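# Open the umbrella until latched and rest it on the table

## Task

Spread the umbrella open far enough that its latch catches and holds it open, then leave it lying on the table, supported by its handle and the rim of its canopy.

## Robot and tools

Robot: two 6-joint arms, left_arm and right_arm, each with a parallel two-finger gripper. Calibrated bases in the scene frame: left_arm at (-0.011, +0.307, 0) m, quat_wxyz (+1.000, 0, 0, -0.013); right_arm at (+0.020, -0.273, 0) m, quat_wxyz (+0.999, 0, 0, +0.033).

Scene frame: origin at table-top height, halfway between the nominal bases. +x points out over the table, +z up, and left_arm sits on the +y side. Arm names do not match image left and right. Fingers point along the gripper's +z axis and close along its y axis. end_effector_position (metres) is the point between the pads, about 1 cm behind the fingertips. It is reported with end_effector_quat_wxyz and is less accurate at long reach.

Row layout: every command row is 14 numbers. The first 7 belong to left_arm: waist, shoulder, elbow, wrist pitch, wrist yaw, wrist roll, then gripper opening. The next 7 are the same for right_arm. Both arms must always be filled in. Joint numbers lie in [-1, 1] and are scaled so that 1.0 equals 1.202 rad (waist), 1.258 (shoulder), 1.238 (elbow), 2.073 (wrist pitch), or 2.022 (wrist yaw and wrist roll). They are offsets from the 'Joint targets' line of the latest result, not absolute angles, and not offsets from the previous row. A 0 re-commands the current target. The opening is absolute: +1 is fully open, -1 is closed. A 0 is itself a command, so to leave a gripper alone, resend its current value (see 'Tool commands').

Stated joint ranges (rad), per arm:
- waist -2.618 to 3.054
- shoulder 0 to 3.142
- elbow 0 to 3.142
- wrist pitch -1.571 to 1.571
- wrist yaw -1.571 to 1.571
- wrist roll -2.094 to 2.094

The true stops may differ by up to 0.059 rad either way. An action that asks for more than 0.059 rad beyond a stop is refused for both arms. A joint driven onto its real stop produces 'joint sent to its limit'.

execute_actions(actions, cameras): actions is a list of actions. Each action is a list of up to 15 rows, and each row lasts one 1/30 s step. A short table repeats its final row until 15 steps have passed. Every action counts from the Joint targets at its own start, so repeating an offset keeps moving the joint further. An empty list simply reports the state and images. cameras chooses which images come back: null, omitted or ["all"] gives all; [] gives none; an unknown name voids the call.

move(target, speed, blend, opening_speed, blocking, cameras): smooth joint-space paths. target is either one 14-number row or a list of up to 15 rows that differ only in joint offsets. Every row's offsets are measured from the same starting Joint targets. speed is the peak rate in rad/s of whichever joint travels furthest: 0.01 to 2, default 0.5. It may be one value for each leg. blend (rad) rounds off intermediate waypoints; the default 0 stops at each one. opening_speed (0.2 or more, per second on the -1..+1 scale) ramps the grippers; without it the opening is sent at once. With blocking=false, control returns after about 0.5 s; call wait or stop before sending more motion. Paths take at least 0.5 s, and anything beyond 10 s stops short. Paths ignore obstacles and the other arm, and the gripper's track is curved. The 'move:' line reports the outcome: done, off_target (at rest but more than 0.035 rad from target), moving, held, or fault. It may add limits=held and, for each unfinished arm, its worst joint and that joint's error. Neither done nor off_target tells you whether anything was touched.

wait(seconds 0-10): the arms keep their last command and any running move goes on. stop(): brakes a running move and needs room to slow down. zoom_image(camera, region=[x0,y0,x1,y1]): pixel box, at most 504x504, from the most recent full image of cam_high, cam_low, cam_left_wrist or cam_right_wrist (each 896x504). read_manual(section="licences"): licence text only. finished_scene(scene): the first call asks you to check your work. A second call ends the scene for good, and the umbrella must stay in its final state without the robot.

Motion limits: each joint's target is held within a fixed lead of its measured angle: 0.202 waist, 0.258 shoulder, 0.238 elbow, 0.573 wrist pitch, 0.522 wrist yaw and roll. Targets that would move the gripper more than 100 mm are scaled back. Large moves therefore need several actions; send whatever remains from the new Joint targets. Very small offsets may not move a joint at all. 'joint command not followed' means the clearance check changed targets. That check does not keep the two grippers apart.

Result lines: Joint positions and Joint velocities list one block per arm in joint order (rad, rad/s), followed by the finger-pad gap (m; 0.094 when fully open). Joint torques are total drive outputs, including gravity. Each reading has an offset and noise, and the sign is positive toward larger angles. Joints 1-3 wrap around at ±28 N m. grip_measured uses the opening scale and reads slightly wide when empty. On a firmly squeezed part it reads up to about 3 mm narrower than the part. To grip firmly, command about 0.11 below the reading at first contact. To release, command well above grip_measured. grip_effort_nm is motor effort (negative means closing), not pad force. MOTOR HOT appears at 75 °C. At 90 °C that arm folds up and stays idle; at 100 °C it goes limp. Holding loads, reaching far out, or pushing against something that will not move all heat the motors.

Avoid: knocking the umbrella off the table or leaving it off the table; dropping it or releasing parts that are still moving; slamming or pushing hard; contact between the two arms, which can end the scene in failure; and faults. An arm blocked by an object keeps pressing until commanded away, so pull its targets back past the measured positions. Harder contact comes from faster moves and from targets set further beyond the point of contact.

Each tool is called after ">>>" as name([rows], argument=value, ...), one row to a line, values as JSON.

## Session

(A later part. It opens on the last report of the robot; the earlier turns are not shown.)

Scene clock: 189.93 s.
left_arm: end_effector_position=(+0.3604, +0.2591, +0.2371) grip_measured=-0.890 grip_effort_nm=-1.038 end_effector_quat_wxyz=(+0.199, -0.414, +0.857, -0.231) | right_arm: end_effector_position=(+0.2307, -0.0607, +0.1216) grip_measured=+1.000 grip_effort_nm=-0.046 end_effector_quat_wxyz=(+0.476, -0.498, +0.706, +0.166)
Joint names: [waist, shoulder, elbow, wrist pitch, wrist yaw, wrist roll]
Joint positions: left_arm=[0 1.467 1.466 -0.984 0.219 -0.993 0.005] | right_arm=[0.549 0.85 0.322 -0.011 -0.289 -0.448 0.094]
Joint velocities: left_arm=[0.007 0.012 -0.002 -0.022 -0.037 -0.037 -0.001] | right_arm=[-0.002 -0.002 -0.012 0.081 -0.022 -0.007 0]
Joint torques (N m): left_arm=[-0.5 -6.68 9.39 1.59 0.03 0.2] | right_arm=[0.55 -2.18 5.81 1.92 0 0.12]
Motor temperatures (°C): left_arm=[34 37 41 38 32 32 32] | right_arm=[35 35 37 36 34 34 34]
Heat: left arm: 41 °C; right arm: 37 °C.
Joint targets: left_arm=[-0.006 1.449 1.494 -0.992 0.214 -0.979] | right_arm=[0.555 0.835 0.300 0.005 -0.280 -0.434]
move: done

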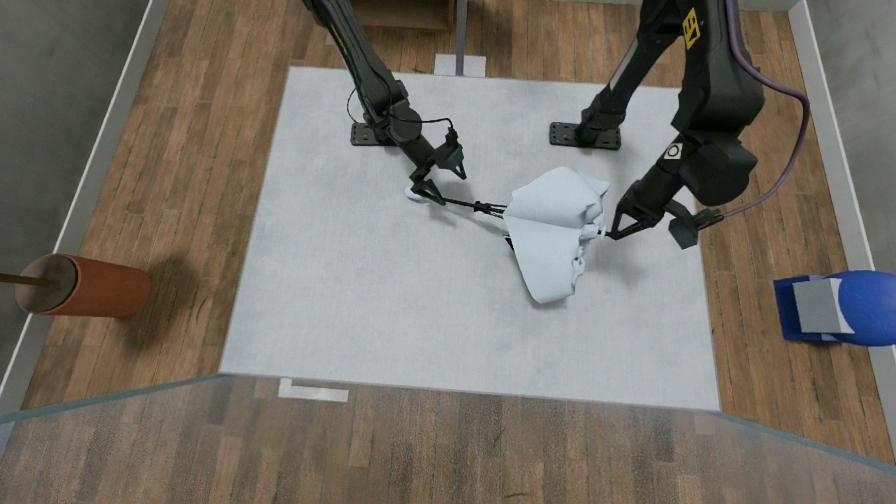

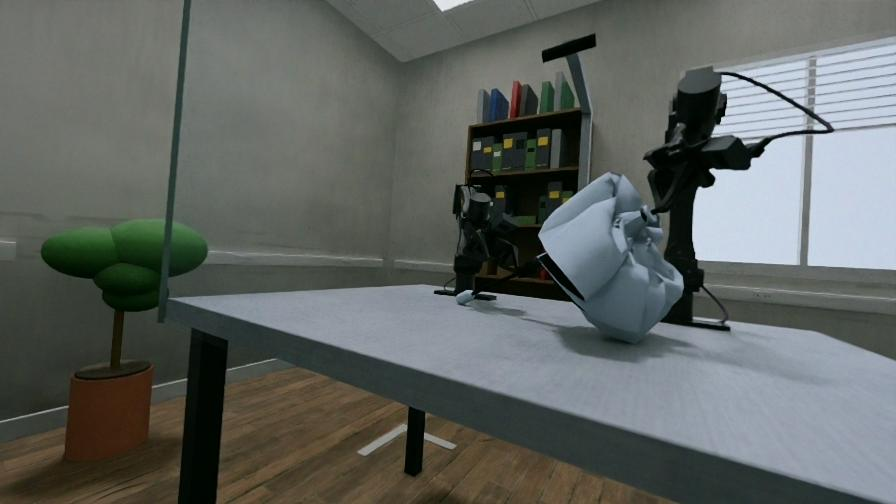

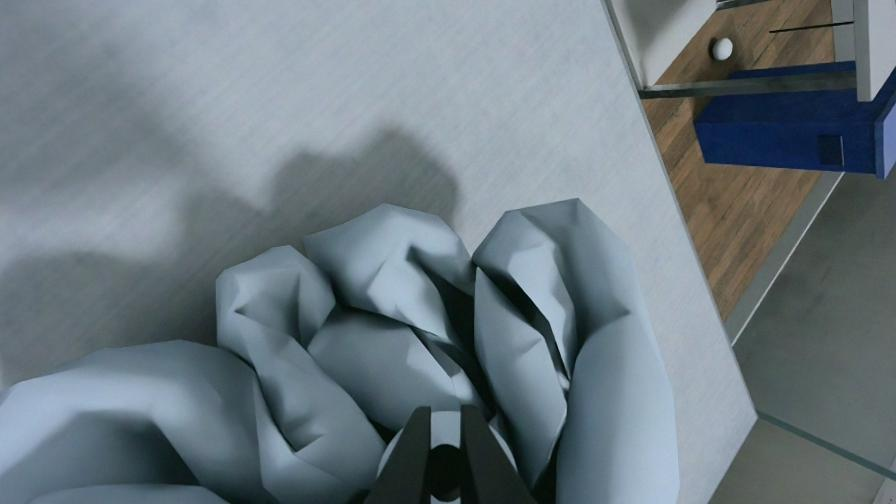

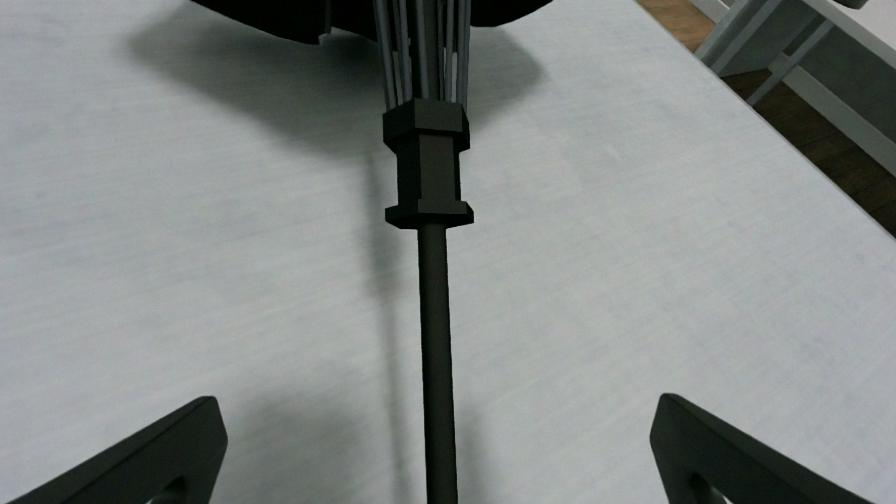

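>>> execute_actions(actions=[])

Scene clock: 202.10 s.
left_arm: end_effector_position=(+0.3603, +0.2592, +0.2370) grip_measured=-0.890 grip_effort_nm=-1.033 end_effector_quat_wxyz=(+0.199, -0.415, +0.858, -0.231) | right_arm: end_effector_position=(+0.2309, -0.0607, +0.1218) grip_measured=+1.000 grip_effort_nm=-0.042 end_effector_quat_wxyz=(+0.477, -0.497, +0.706, +0.166)
Joint names: [waist, shoulder, elbow, wrist pitch, wrist yaw, wrist roll]
Joint positions: left_arm=[0 1.467 1.466 -0.985 0.219 -0.993 0.005] | right_arm=[0.549 0.85 0.322 -0.01 -0.288 -0.447 0.094]
Joint velocities: left_arm=[-0.007 0.007 0.007 -0.022 0.051 -0.037 -0.001] | right_arm=[-0.017 -0.002 0.007 -0.051 -0.037 -0.022 0]
Joint torques (N m): left_arm=[-0.47 -6.67 9.36 1.59 0.06 0.19] | right_arm=[0.58 -2.18 5.81 1.95 0.01 0.14]
Motor temperatures (°C): left_arm=[34 37 43 37 32 32 32] | right_arm=[35 35 37 37 33 34 34]
Heat: left arm: 43 °C; right arm: 37 °C.
Joint targets: left_arm=[-0.006 1.449 1.494 -0.992 0.214 -0.979] | right_arm=[0.555 0.835 0.300 0.005 -0.280 -0.435]
Tool commands: left_gripper/opening=-0.95 right_gripper/opening=+1.0

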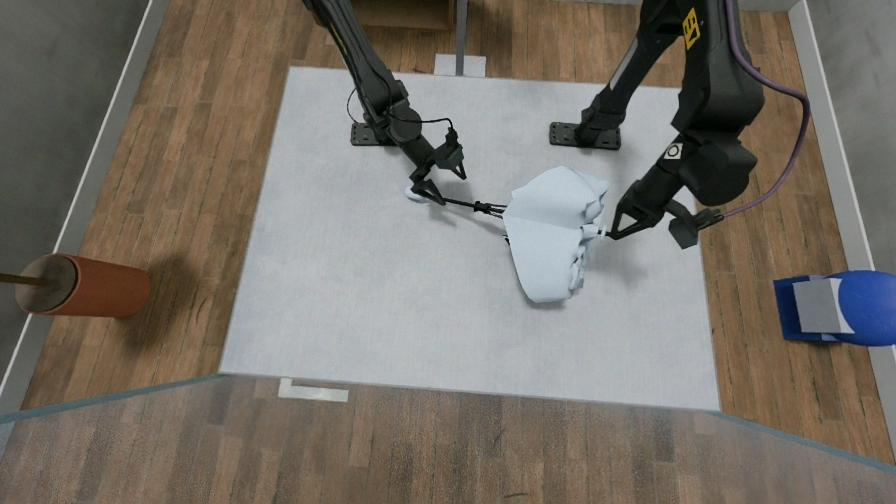

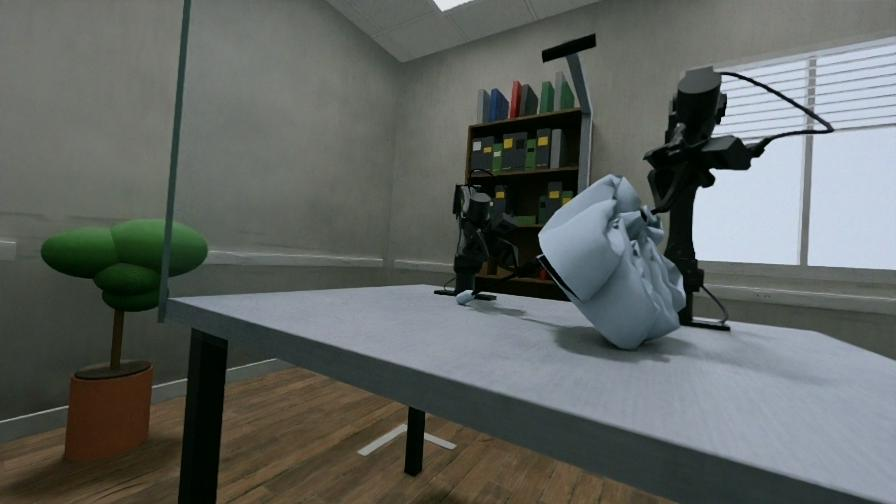

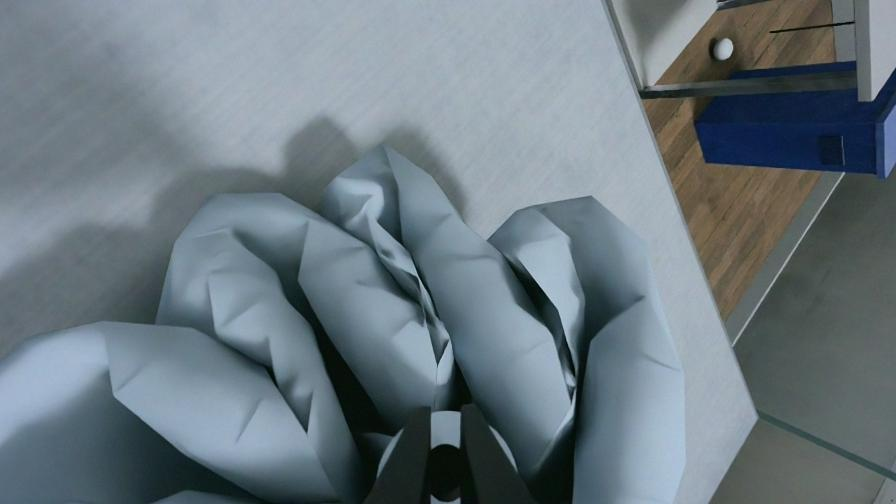

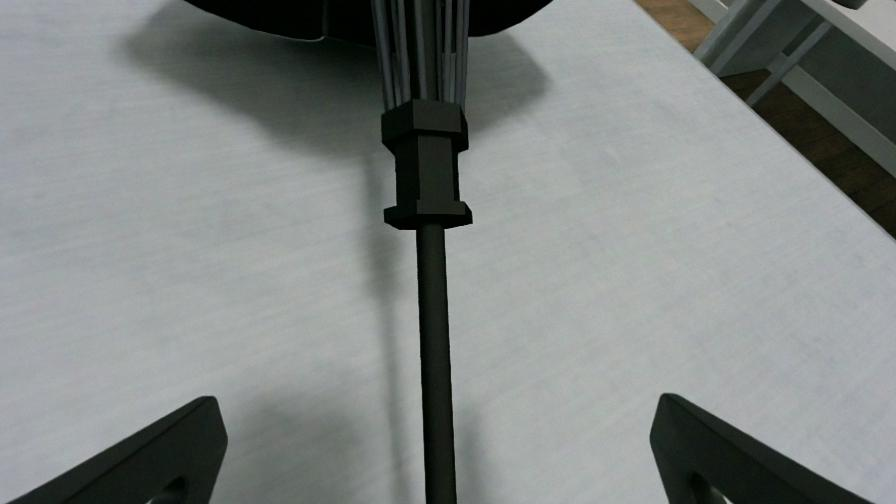

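>>> zoom_image(camera="cam_right_wrist", region=[343, 80, 543, 193])

>>> zoom_image(camera="cam_right_wrist", region=[343, 190, 543, 303])

>>> zoom_image(camera="cam_right_wrist", region=[343, 391, 543, 504])

>>> zoom_image(camera="cam_high", region=[390, 150, 540, 250])

Scaled by 2.520 from the camera's 896x504 image, which has a finer 1280x720 frame.

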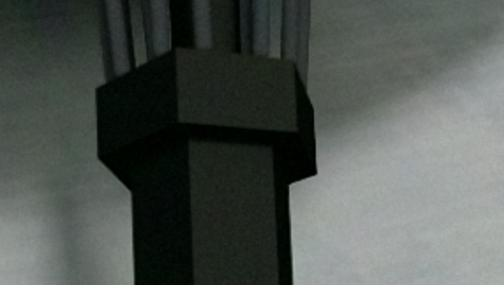

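Scaled by 2.520 from the camera's 896x504 image, which has a finer 1280x720 frame.

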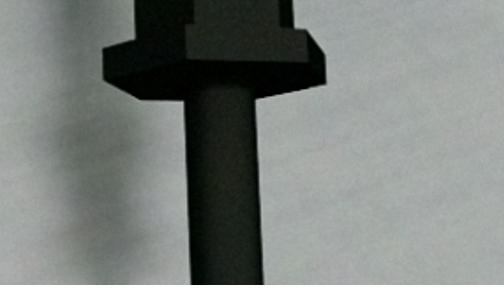

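Scaled by 2.520 from the camera's 896x504 image, which has a finer 1280x720 frame.

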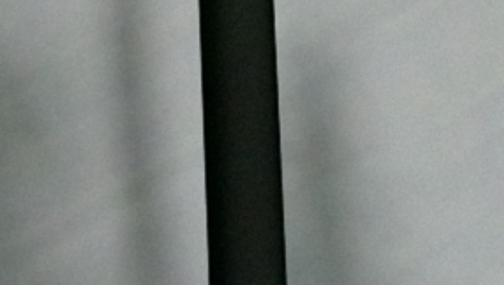

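Scaled by 3.360 from the camera's 896x504 image, which has a finer 1280x720 frame.

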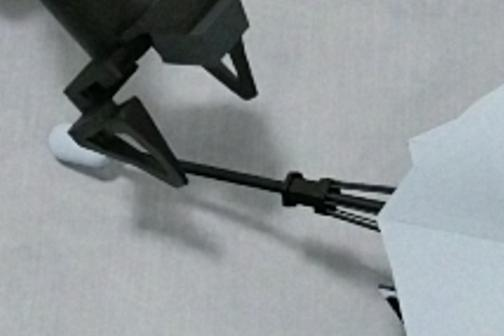

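>>> move(target=[0,0,0,0,0,0,-0.95,0.0604,0.2094,-0.0113,0.1238,0.0340,0.0016,1.0], speed=0.5, cameras=["cam_high","cam_right_wrist"])

Scene clock: 264.13 s.
left_arm: end_effector_position=(+0.3603, +0.2592, +0.2370) grip_measured=-0.890 grip_effort_nm=-1.038 end_effector_quat_wxyz=(+0.199, -0.415, +0.858, -0.231) | right_arm: end_effector_position=(+0.2443, -0.0369, +0.0957) grip_measured=+1.000 grip_effort_nm=-0.046 end_effector_quat_wxyz=(+0.474, -0.510, +0.701, +0.155)
Joint names: [waist, shoulder, elbow, wrist pitch, wrist yaw, wrist roll]
Joint positions: left_arm=[0 1.467 1.466 -0.985 0.219 -0.993 0.005] | right_arm=[0.622 1.093 0.305 0.246 -0.221 -0.444 0.094]
Joint velocities: left_arm=[-0.012 -0.017 0.002 -0.022 0.007 -0.022 0] | right_arm=[-0.022 -0.022 -0.012 0.037 -0.081 0.022 0]
Joint torques (N m): left_arm=[-0.47 -6.67 9.39 1.59 0.05 0.2] | right_arm=[0.53 -1.76 5.48 1.96 0.03 0.14]
Motor temperatures (°C): left_arm=[34 38 44 38 32 32 33] | right_arm=[35 34 37 40 33 34 34]
Heat: left arm: 44 °C; right arm: 40 °C.
Joint targets: left_arm=[-0.006 1.449 1.494 -0.992 0.214 -0.979] | right_arm=[0.627 1.098 0.286 0.262 -0.211 -0.431]
move: done
Images, in order (width x height): cam_high 896x504, cam_right_wrist 896x504.

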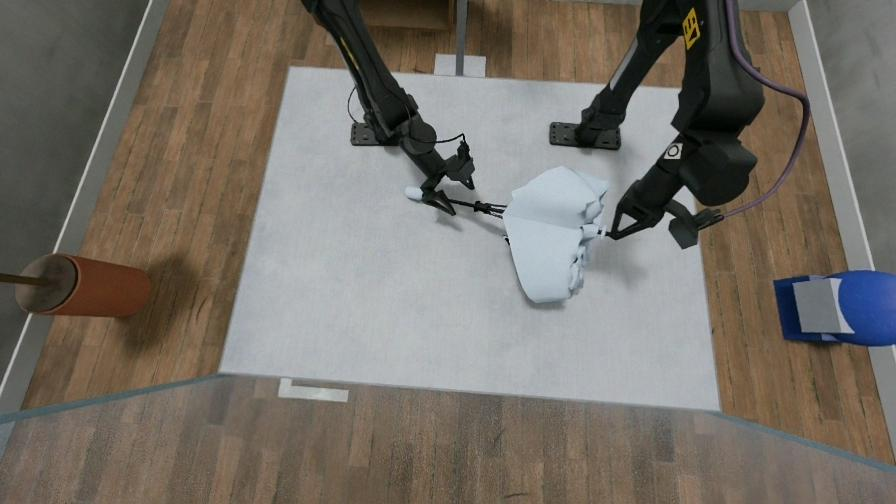

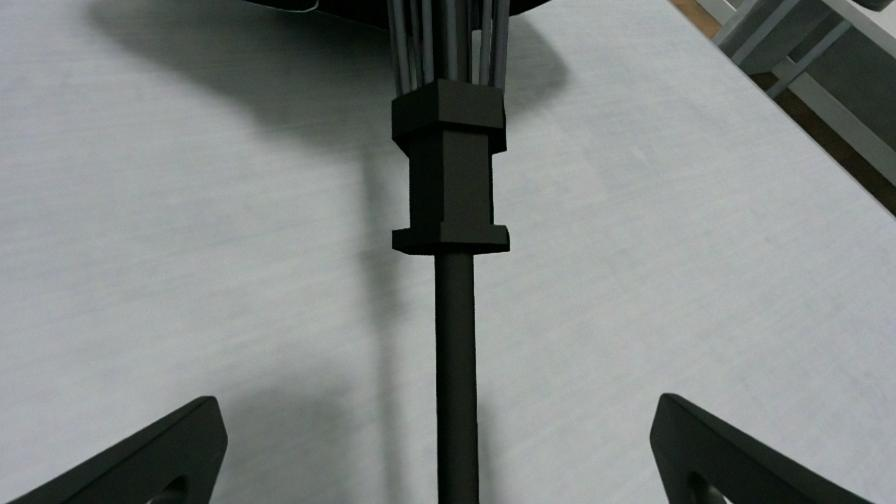

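>>> zoom_image(camera="cam_right_wrist", region=[383, 60, 543, 150])

>>> zoom_image(camera="cam_right_wrist", region=[383, 200, 543, 290])

>>> zoom_image(camera="cam_right_wrist", region=[383, 414, 543, 504])

>>> zoom_image(camera="cam_high", region=[390, 150, 540, 250])

Scaled by 3.150 from the camera's 896x504 image, which has a finer 1280x720 frame.

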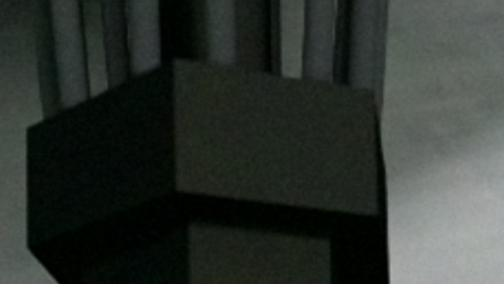

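Scaled by 3.150 from the camera's 896x504 image, which has a finer 1280x720 frame.

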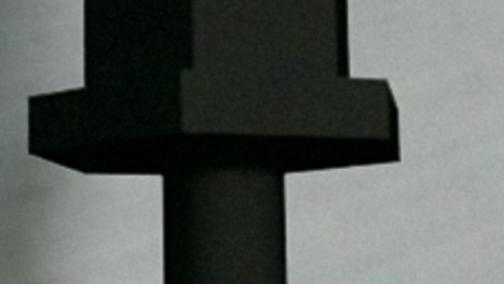

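Scaled by 3.150 from the camera's 896x504 image, which has a finer 1280x720 frame.

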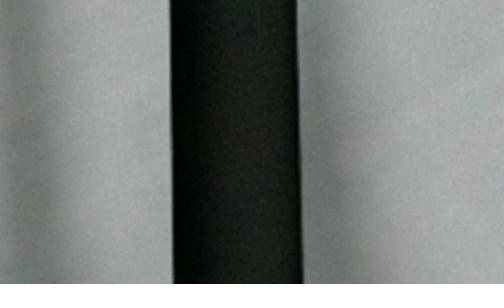

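Scaled by 3.360 from the camera's 896x504 image, which has a finer 1280x720 frame.

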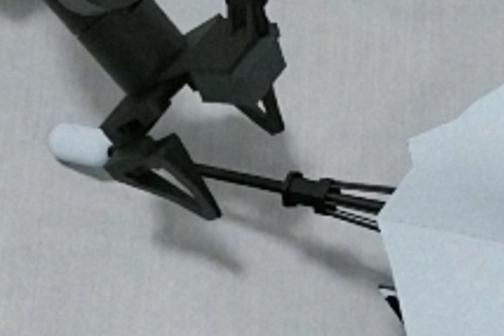

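>>> move(target=[0,0,0,0,0,0,-0.95,0.0166,0.1653,0.0408,0.0810,0.0087,0.0051,1.0], speed=0.4, cameras=["cam_high","cam_right_wrist"])

Scene clock: 288.40 s.
left_arm: end_effector_position=(+0.3603, +0.2592, +0.2370) grip_measured=-0.890 grip_effort_nm=-1.033 end_effector_quat_wxyz=(+0.199, -0.415, +0.858, -0.231) | right_arm: end_effector_position=(+0.2529, -0.0254, +0.0665) grip_measured=+1.000 grip_effort_nm=-0.032 end_effector_quat_wxyz=(+0.457, -0.513, +0.710, +0.153)
Joint names: [waist, shoulder, elbow, wrist pitch, wrist yaw, wrist roll]
Joint positions: left_arm=[0 1.467 1.466 -0.985 0.219 -0.993 0.005] | right_arm=[0.641 1.297 0.305 0.414 -0.203 -0.434 0.094]
Joint velocities: left_arm=[0.007 0.002 -0.012 0.037 0.066 -0.037 0] | right_arm=[-0.007 -0.007 0.002 -0.007 0.051 0.066 0]
Joint torques (N m): left_arm=[-0.47 -6.67 9.36 1.59 0.06 0.2] | right_arm=[0.61 -2.51 9.17 1.92 0.04 0.14]
Motor temperatures (°C): left_arm=[34 38 45 38 32 32 33] | right_arm=[35 34 37 43 33 34 34]
Heat: left arm: 45 °C; right arm: 43 °C.
Joint targets: left_arm=[-0.006 1.449 1.494 -0.992 0.214 -0.979] | right_arm=[0.647 1.306 0.336 0.430 -0.194 -0.421]
move: done
Images, in order (width x height): cam_high 896x504, cam_right_wrist 896x504.

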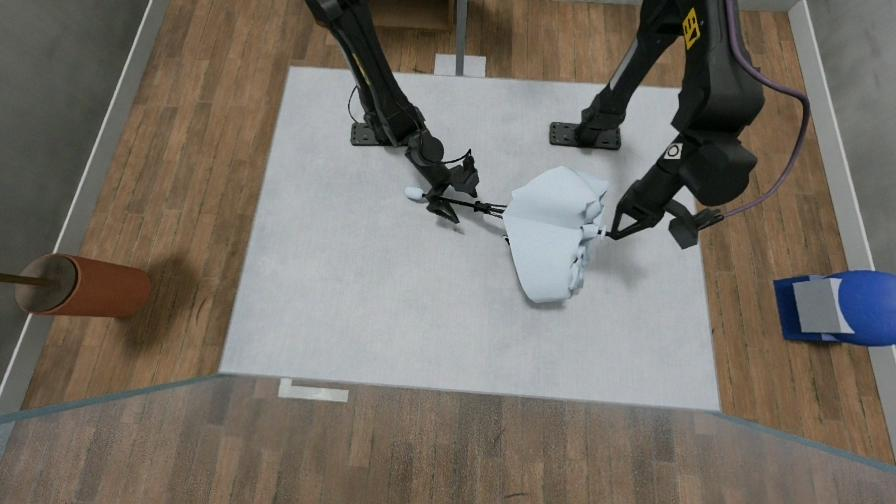

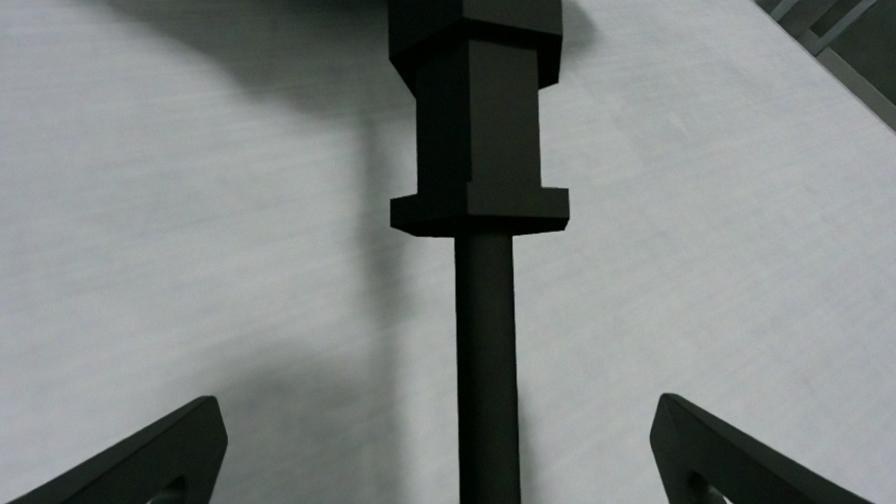

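>>> move(target=[0,0,0,0,0,0,-0.95,0.0161,-0.0493,0.0517,-0.0397,0.0079,0.0054,1.0], speed=0.3, cameras=["cam_high","cam_right_wrist"])

Scene clock: 315.03 s.
left_arm: end_effector_position=(+0.3603, +0.2592, +0.2370) grip_measured=-0.890 grip_effort_nm=-1.038 end_effector_quat_wxyz=(+0.199, -0.415, +0.858, -0.231) | right_arm: end_effector_position=(+0.2609, -0.0130, +0.0939) grip_measured=+1.000 grip_effort_nm=-0.042 end_effector_quat_wxyz=(+0.479, -0.509, +0.699, +0.156)
Joint names: [waist, shoulder, elbow, wrist pitch, wrist yaw, wrist roll]
Joint positions: left_arm=[0 1.467 1.466 -0.985 0.219 -0.993 0.005] | right_arm=[0.661 1.263 0.371 0.366 -0.188 -0.423 0.094]
Joint velocities: left_arm=[-0.007 -0.012 -0.002 0.037 0.007 0.007 0] | right_arm=[-0.007 0.022 0.007 -0.066 -0.037 -0.051 0]
Joint torques (N m): left_arm=[-0.49 -6.67 9.37 1.59 0.05 0.21] | right_arm=[0.55 -4.71 9.33 1.65 0.05 0.13]
Motor temperatures (°C): left_arm=[34 38 45 38 32 32 33] | right_arm=[35 34 38 42 33 34 34]
Heat: left arm: 45 °C; right arm: 42 °C.
Joint targets: left_arm=[-0.006 1.449 1.494 -0.992 0.214 -0.979] | right_arm=[0.666 1.244 0.400 0.348 -0.178 -0.410]
move: done
Images, in order (width x height): cam_high 896x504, cam_right_wrist 896x504.

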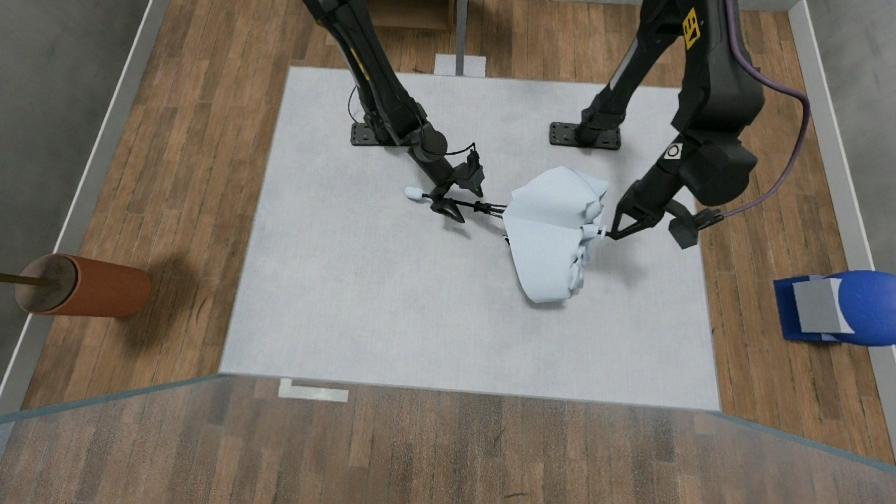

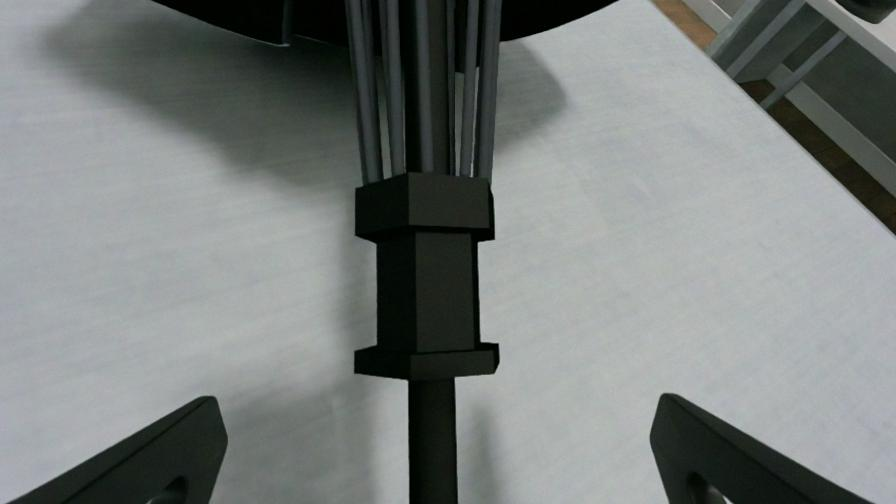

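>>> move(target=[0,0,0,0,0,0,-0.95,0,0,0,0,0,0,-0.2], opening_speed=1.5, cameras=["cam_high","cam_right_wrist"])

Scene clock: 322.63 s.
left_arm: end_effector_position=(+0.3603, +0.2592, +0.2370) grip_measured=-0.890 grip_effort_nm=-1.043 end_effector_quat_wxyz=(+0.199, -0.415, +0.858, -0.231) | right_arm: end_effector_position=(+0.2610, -0.0132, +0.0938) grip_measured=-0.198 grip_effort_nm=-0.149 end_effector_quat_wxyz=(+0.478, -0.508, +0.699, +0.155)
Joint names: [waist, shoulder, elbow, wrist pitch, wrist yaw, wrist roll]
Joint positions: left_arm=[0 1.467 1.466 -0.985 0.219 -0.993 0.005] | right_arm=[0.661 1.263 0.371 0.365 -0.187 -0.423 0.038]
Joint velocities: left_arm=[-0.022 -0.002 -0.012 -0.022 -0.081 0.007 -0.001] | right_arm=[-0.027 -0.017 0.012 0.022 -0.007 -0.066 0.001]
Joint torques (N m): left_arm=[-0.47 -6.65 9.39 1.58 0.06 0.2] | right_arm=[0.54 -4.7 9.36 1.65 0.03 0.13]
Motor temperatures (°C): left_arm=[34 38 45 38 32 32 33] | right_arm=[35 34 39 43 33 34 34]
Heat: left arm: 45 °C; right arm: 43 °C.
Joint targets: left_arm=[-0.006 1.449 1.494 -0.992 0.214 -0.979] | right_arm=[0.666 1.244 0.400 0.348 -0.178 -0.410]
move: done
Images, in order (width x height): cam_high 896x504, cam_right_wrist 896x504.

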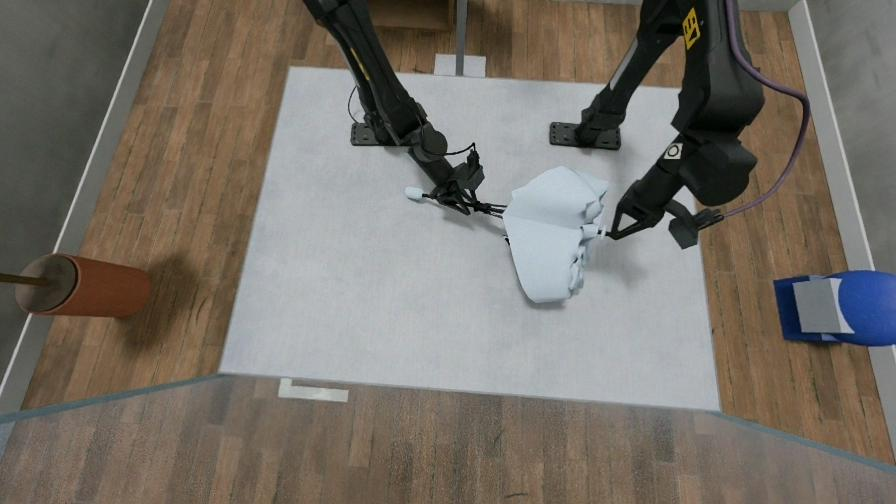

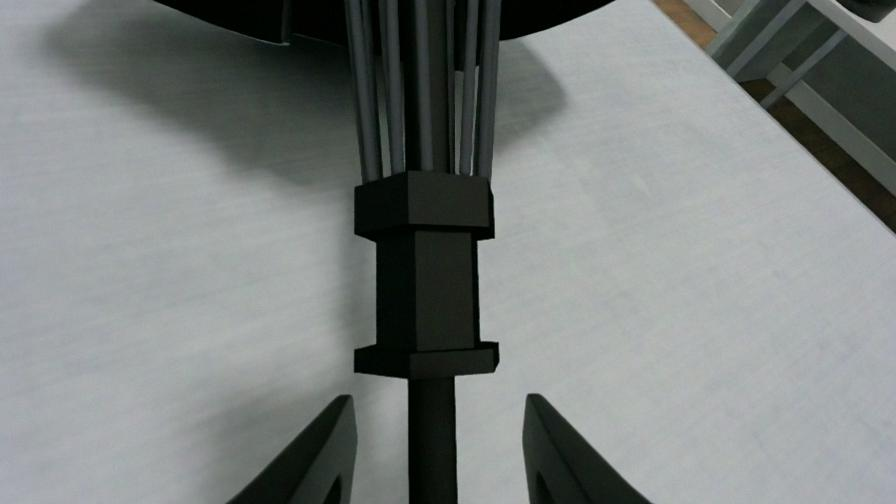

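>>> zoom_image(camera="cam_right_wrist", region=[303, 324, 623, 504])

Scaled by 1.575 from the camera's 896x504 image, which has a finer 1280x720 frame.

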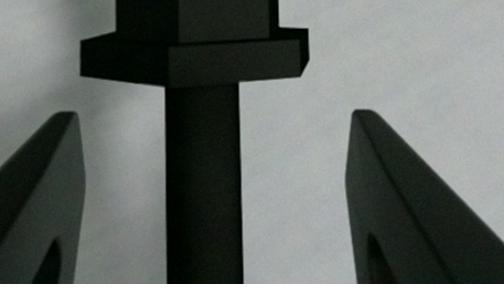

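>>> wait(seconds=0)

>>> zoom_image(camera="cam_low", region=[420, 220, 620, 332])

Scene clock: 328.83 s.
left_arm: end_effector_position=(+0.3603, +0.2592, +0.2370) grip_measured=-0.890 grip_effort_nm=-1.033 end_effector_quat_wxyz=(+0.199, -0.415, +0.858, -0.231) | right_arm: end_effector_position=(+0.2609, -0.0132, +0.0937) grip_measured=-0.198 grip_effort_nm=-0.154 end_effector_quat_wxyz=(+0.478, -0.508, +0.699, +0.155)
Joint names: [waist, shoulder, elbow, wrist pitch, wrist yaw, wrist roll]
Joint positions: left_arm=[0 1.467 1.466 -0.985 0.219 -0.993 0.005] | right_arm=[0.661 1.263 0.371 0.365 -0.187 -0.423 0.038]
Joint velocities: left_arm=[-0.002 -0.017 0.012 -0.081 0.007 -0.022 0] | right_arm=[-0.002 -0.002 -0.012 0.022 -0.037 0.037 -0.001]
Joint torques (N m): left_arm=[-0.49 -6.68 9.36 1.59 0.06 0.21] | right_arm=[0.58 -4.67 9.39 1.66 0.05 0.15]
Motor temperatures (°C): left_arm=[34 38 45 39 32 32 33] | right_arm=[35 35 39 43 33 34 34]
Heat: left arm: 45 °C; right arm: 43 °C.
Joint targets: left_arm=[-0.006 1.449 1.494 -0.992 0.214 -0.979] | right_arm=[0.666 1.244 0.400 0.347 -0.178 -0.410]
Tool commands: left_gripper/opening=-0.95 right_gripper/opening=-0.2

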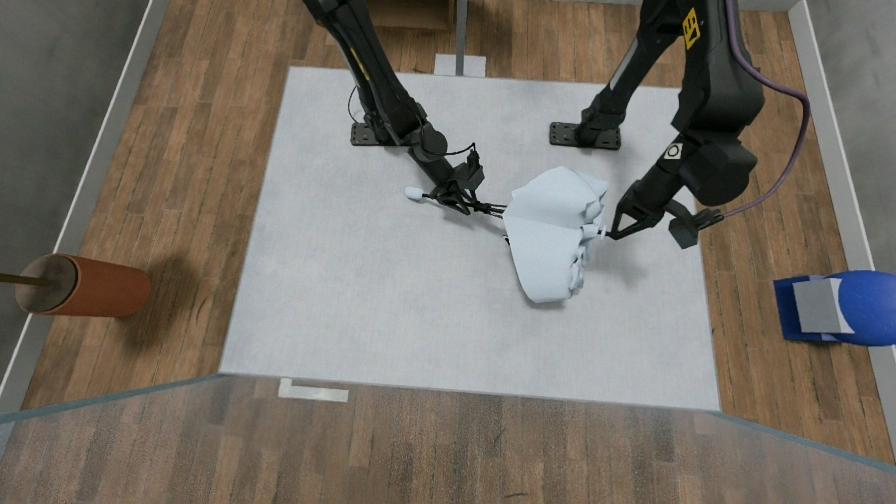

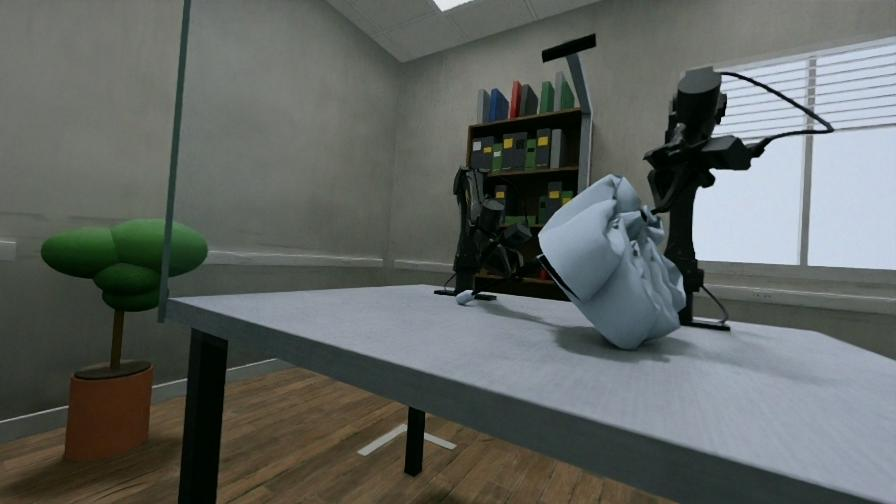

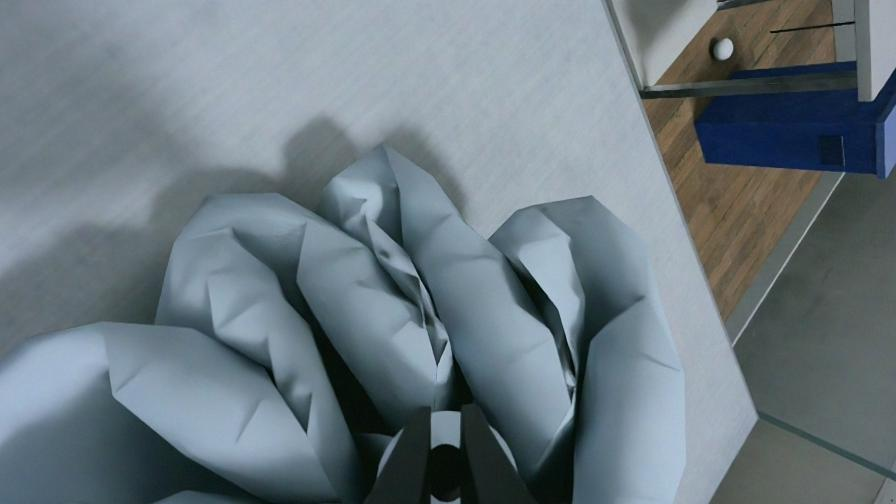

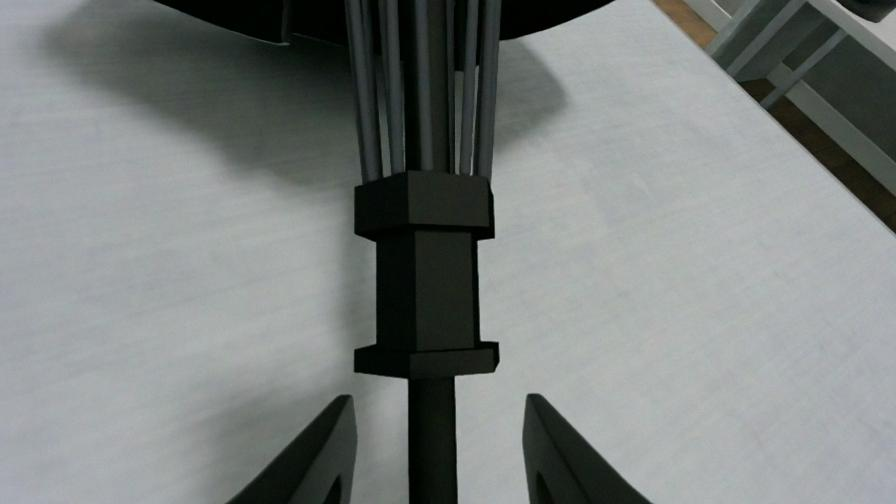

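Scaled by 2.520 from the camera's 896x504 image, which has a finer 1280x720 frame.

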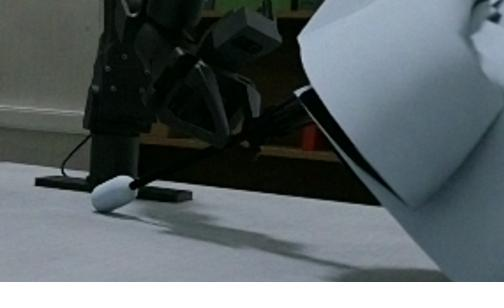

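>>> move(target=[0,0,0,0,0,0,-0.95,0.006,0,0,0,0,0,-0.66], opening_speed=1.0, cameras=["cam_right_wrist"])

Scene clock: 355.73 s.
left_arm: end_effector_position=(+0.3602, +0.2592, +0.2369) grip_measured=-0.890 grip_effort_nm=-1.038 end_effector_quat_wxyz=(+0.199, -0.415, +0.858, -0.231) | right_arm: end_effector_position=(+0.2592, -0.0116, +0.0937) grip_measured=-0.658 grip_effort_nm=-0.149 end_effector_quat_wxyz=(+0.478, -0.511, +0.697, +0.157)
Joint names: [waist, shoulder, elbow, wrist pitch, wrist yaw, wrist roll]
Joint positions: left_arm=[0 1.467 1.466 -0.986 0.219 -0.993 0.005] | right_arm=[0.668 1.263 0.371 0.365 -0.187 -0.423 0.016]
Joint velocities: left_arm=[-0.012 -0.012 -0.017 -0.066 -0.007 -0.022 0] | right_arm=[-0.007 -0.007 0.012 -0.007 -0.051 -0.022 0]
Joint torques (N m): left_arm=[-0.49 -6.69 9.37 1.59 0.05 0.21] | right_arm=[0.61 -4.74 9.39 1.67 0.04 0.14]
Motor temperatures (°C): left_arm=[34 38 45 39 32 32 34] | right_arm=[35 35 39 43 33 34 34]
Heat: left arm: 45 °C; right arm: 43 °C.
Joint targets: left_arm=[-0.006 1.449 1.494 -0.992 0.214 -0.979] | right_arm=[0.674 1.244 0.400 0.348 -0.178 -0.410]
move: done
Images, in order (width x height): cam_right_wrist 896x504.

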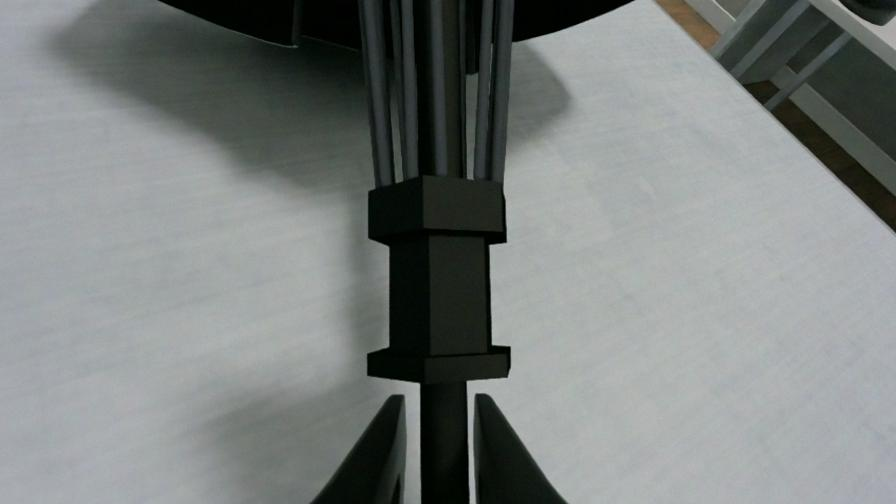

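>>> move(target=[0,0,0,0,0,0,-0.95,0.0474,0.0738,0.0970,-0.0287,0.0284,0.0166,-0.66], speed=0.2, cameras=["cam_high","cam_low","cam_right_wrist"])

Scene clock: 360.03 s.
left_arm: end_effector_position=(+0.3620, +0.2649, +0.2366) grip_measured=-0.890 grip_effort_nm=-1.033 end_effector_quat_wxyz=(+0.209, -0.419, +0.856, -0.218) | right_arm: end_effector_position=(+0.2645, +0.0039, +0.0928) grip_measured=-0.658 grip_effort_nm=-0.144 end_effector_quat_wxyz=(+0.452, -0.513, +0.716, +0.144)
Joint names: [waist, shoulder, elbow, wrist pitch, wrist yaw, wrist roll]
Joint positions: left_arm=[0 1.467 1.466 -0.981 0.186 -0.993 0.005] | right_arm=[0.721 1.328 0.475 0.266 -0.119 -0.391 0.016]
Joint velocities: left_arm=[0.002 0.002 0.007 -0.007 0.007 0.022 0] | right_arm=[-0.022 -0.002 -0.007 0.066 0.051 -0.037 -0.001]
Joint torques (N m): left_arm=[-0.49 -6.69 9.39 1.55 0.36 0.2] | right_arm=[0.94 -3.19 10.92 1.98 -0.05 0.14]
Motor temperatures (°C): left_arm=[34 38 45 39 32 32 34] | right_arm=[35 35 39 43 33 34 34]
Heat: left arm: 45 °C; right arm: 43 °C.
Joint targets: left_arm=[-0.006 1.449 1.494 -0.992 0.214 -0.979] | right_arm=[0.731 1.337 0.521 0.288 -0.120 -0.377]
move: off_target (right_arm); right_arm: the elbow is farthest, 0.045 rad from its target
Images, in order (width x height): cam_high 896x504, cam_low 896x504, cam_right_wrist 896x504.

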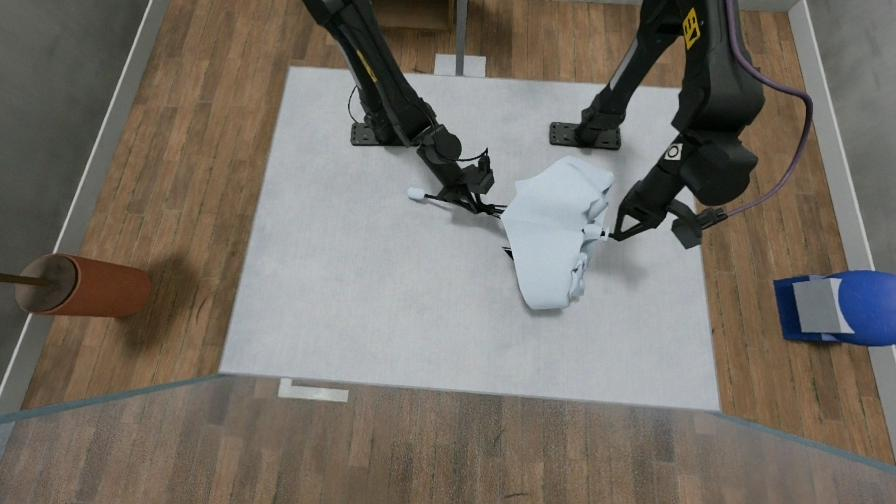

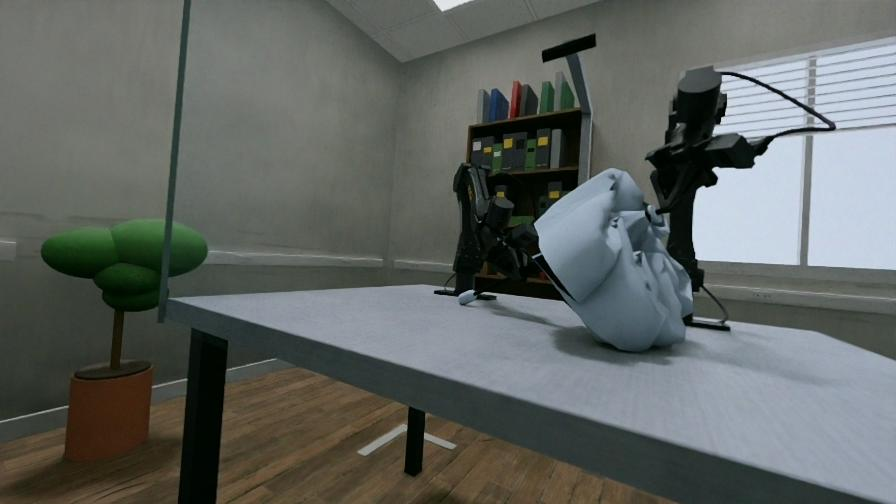

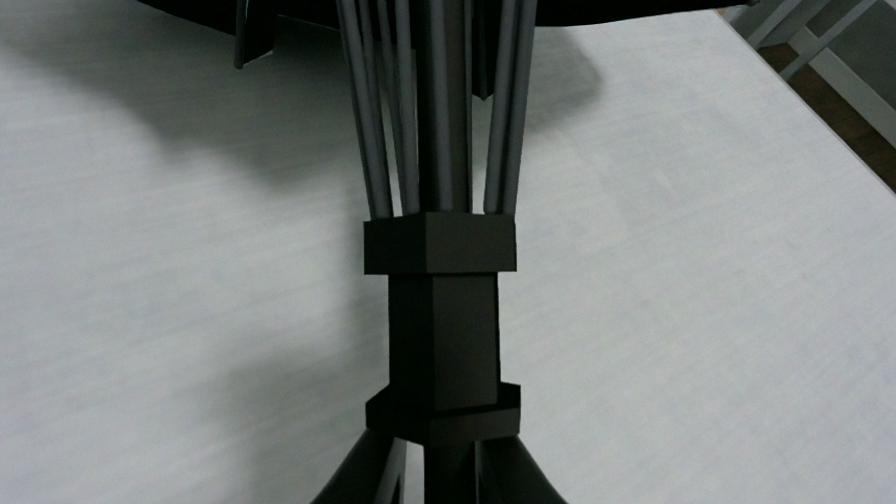

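>>> move(target=[0,0,0,0,0.0163,0,-0.95,0.0300,0.0387,0.0744,0.0059,0.0081,0.0086,-0.66], speed=0.2, cameras=["cam_high","cam_low","cam_right_wrist"])

Scene clock: 379.30 s.
left_arm: end_effector_position=(+0.3678, +0.2666, +0.2430) grip_measured=-0.890 grip_effort_nm=-1.033 end_effector_quat_wxyz=(+0.223, -0.417, +0.853, -0.223) | right_arm: end_effector_position=(+0.2714, +0.0198, +0.1000) grip_measured=-0.658 grip_effort_nm=-0.144 end_effector_quat_wxyz=(+0.449, -0.511, +0.719, +0.142)
Joint names: [waist, shoulder, elbow, wrist pitch, wrist yaw, wrist roll]
Joint positions: left_arm=[0.002 1.467 1.475 -0.959 0.181 -0.99 0.005] | right_arm=[0.753 1.379 0.554 0.232 -0.087 -0.37 0.016]
Joint velocities: left_arm=[0.012 -0.007 -0.007 0.051 -0.007 -0.007 0.001] | right_arm=[-0.007 -0.007 -0.007 -0.022 0.022 -0.007 0.001]
Joint torques (N m): left_arm=[-0.72 -6.71 8.65 1.39 0.73 0.17] | right_arm=[1.33 -3.84 12.18 2.4 -0.22 0.13]
Motor temperatures (°C): left_arm=[34 38 45 39 32 32 34] | right_arm=[35 35 39 44 33 34 34]
Heat: left arm: 45 °C; right arm: 44 °C.
Joint targets: left_arm=[-0.006 1.449 1.494 -0.992 0.247 -0.979] | right_arm=[0.767 1.385 0.613 0.300 -0.104 -0.359]
move: off_target (left_arm, right_arm); left_arm: the wrist yaw is farthest, 0.066 rad from its target; right_arm: the wrist pitch is farthest, 0.068 rad from its target
Images, in order (width x height): cam_high 896x504, cam_low 896x504, cam_right_wrist 896x504.

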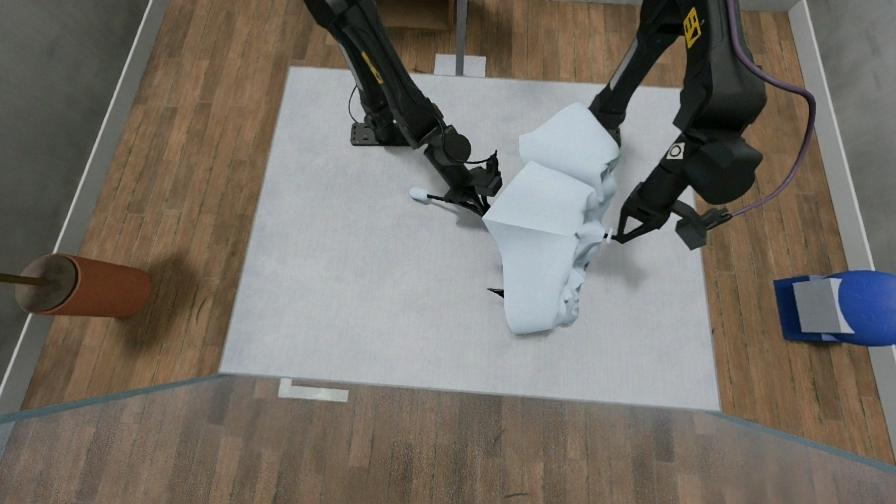

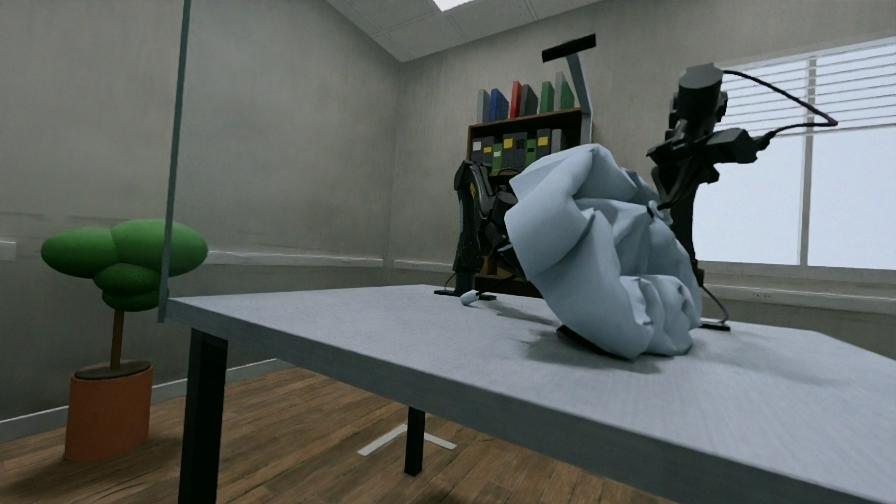

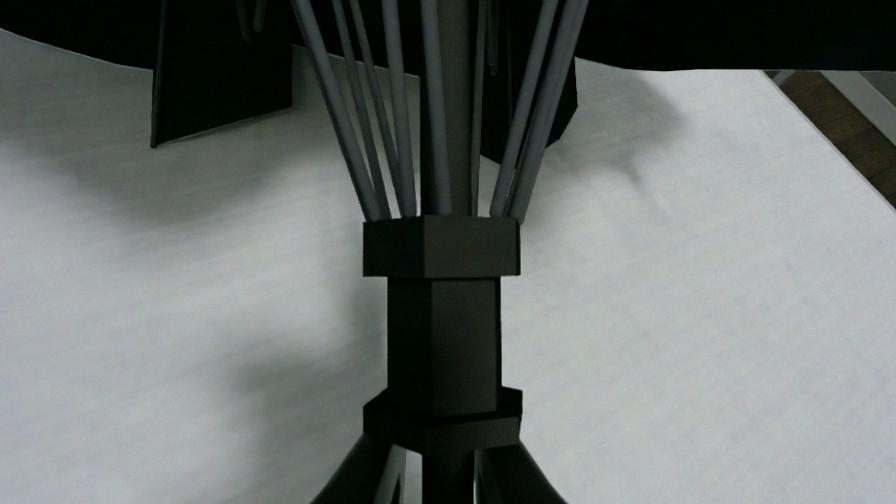

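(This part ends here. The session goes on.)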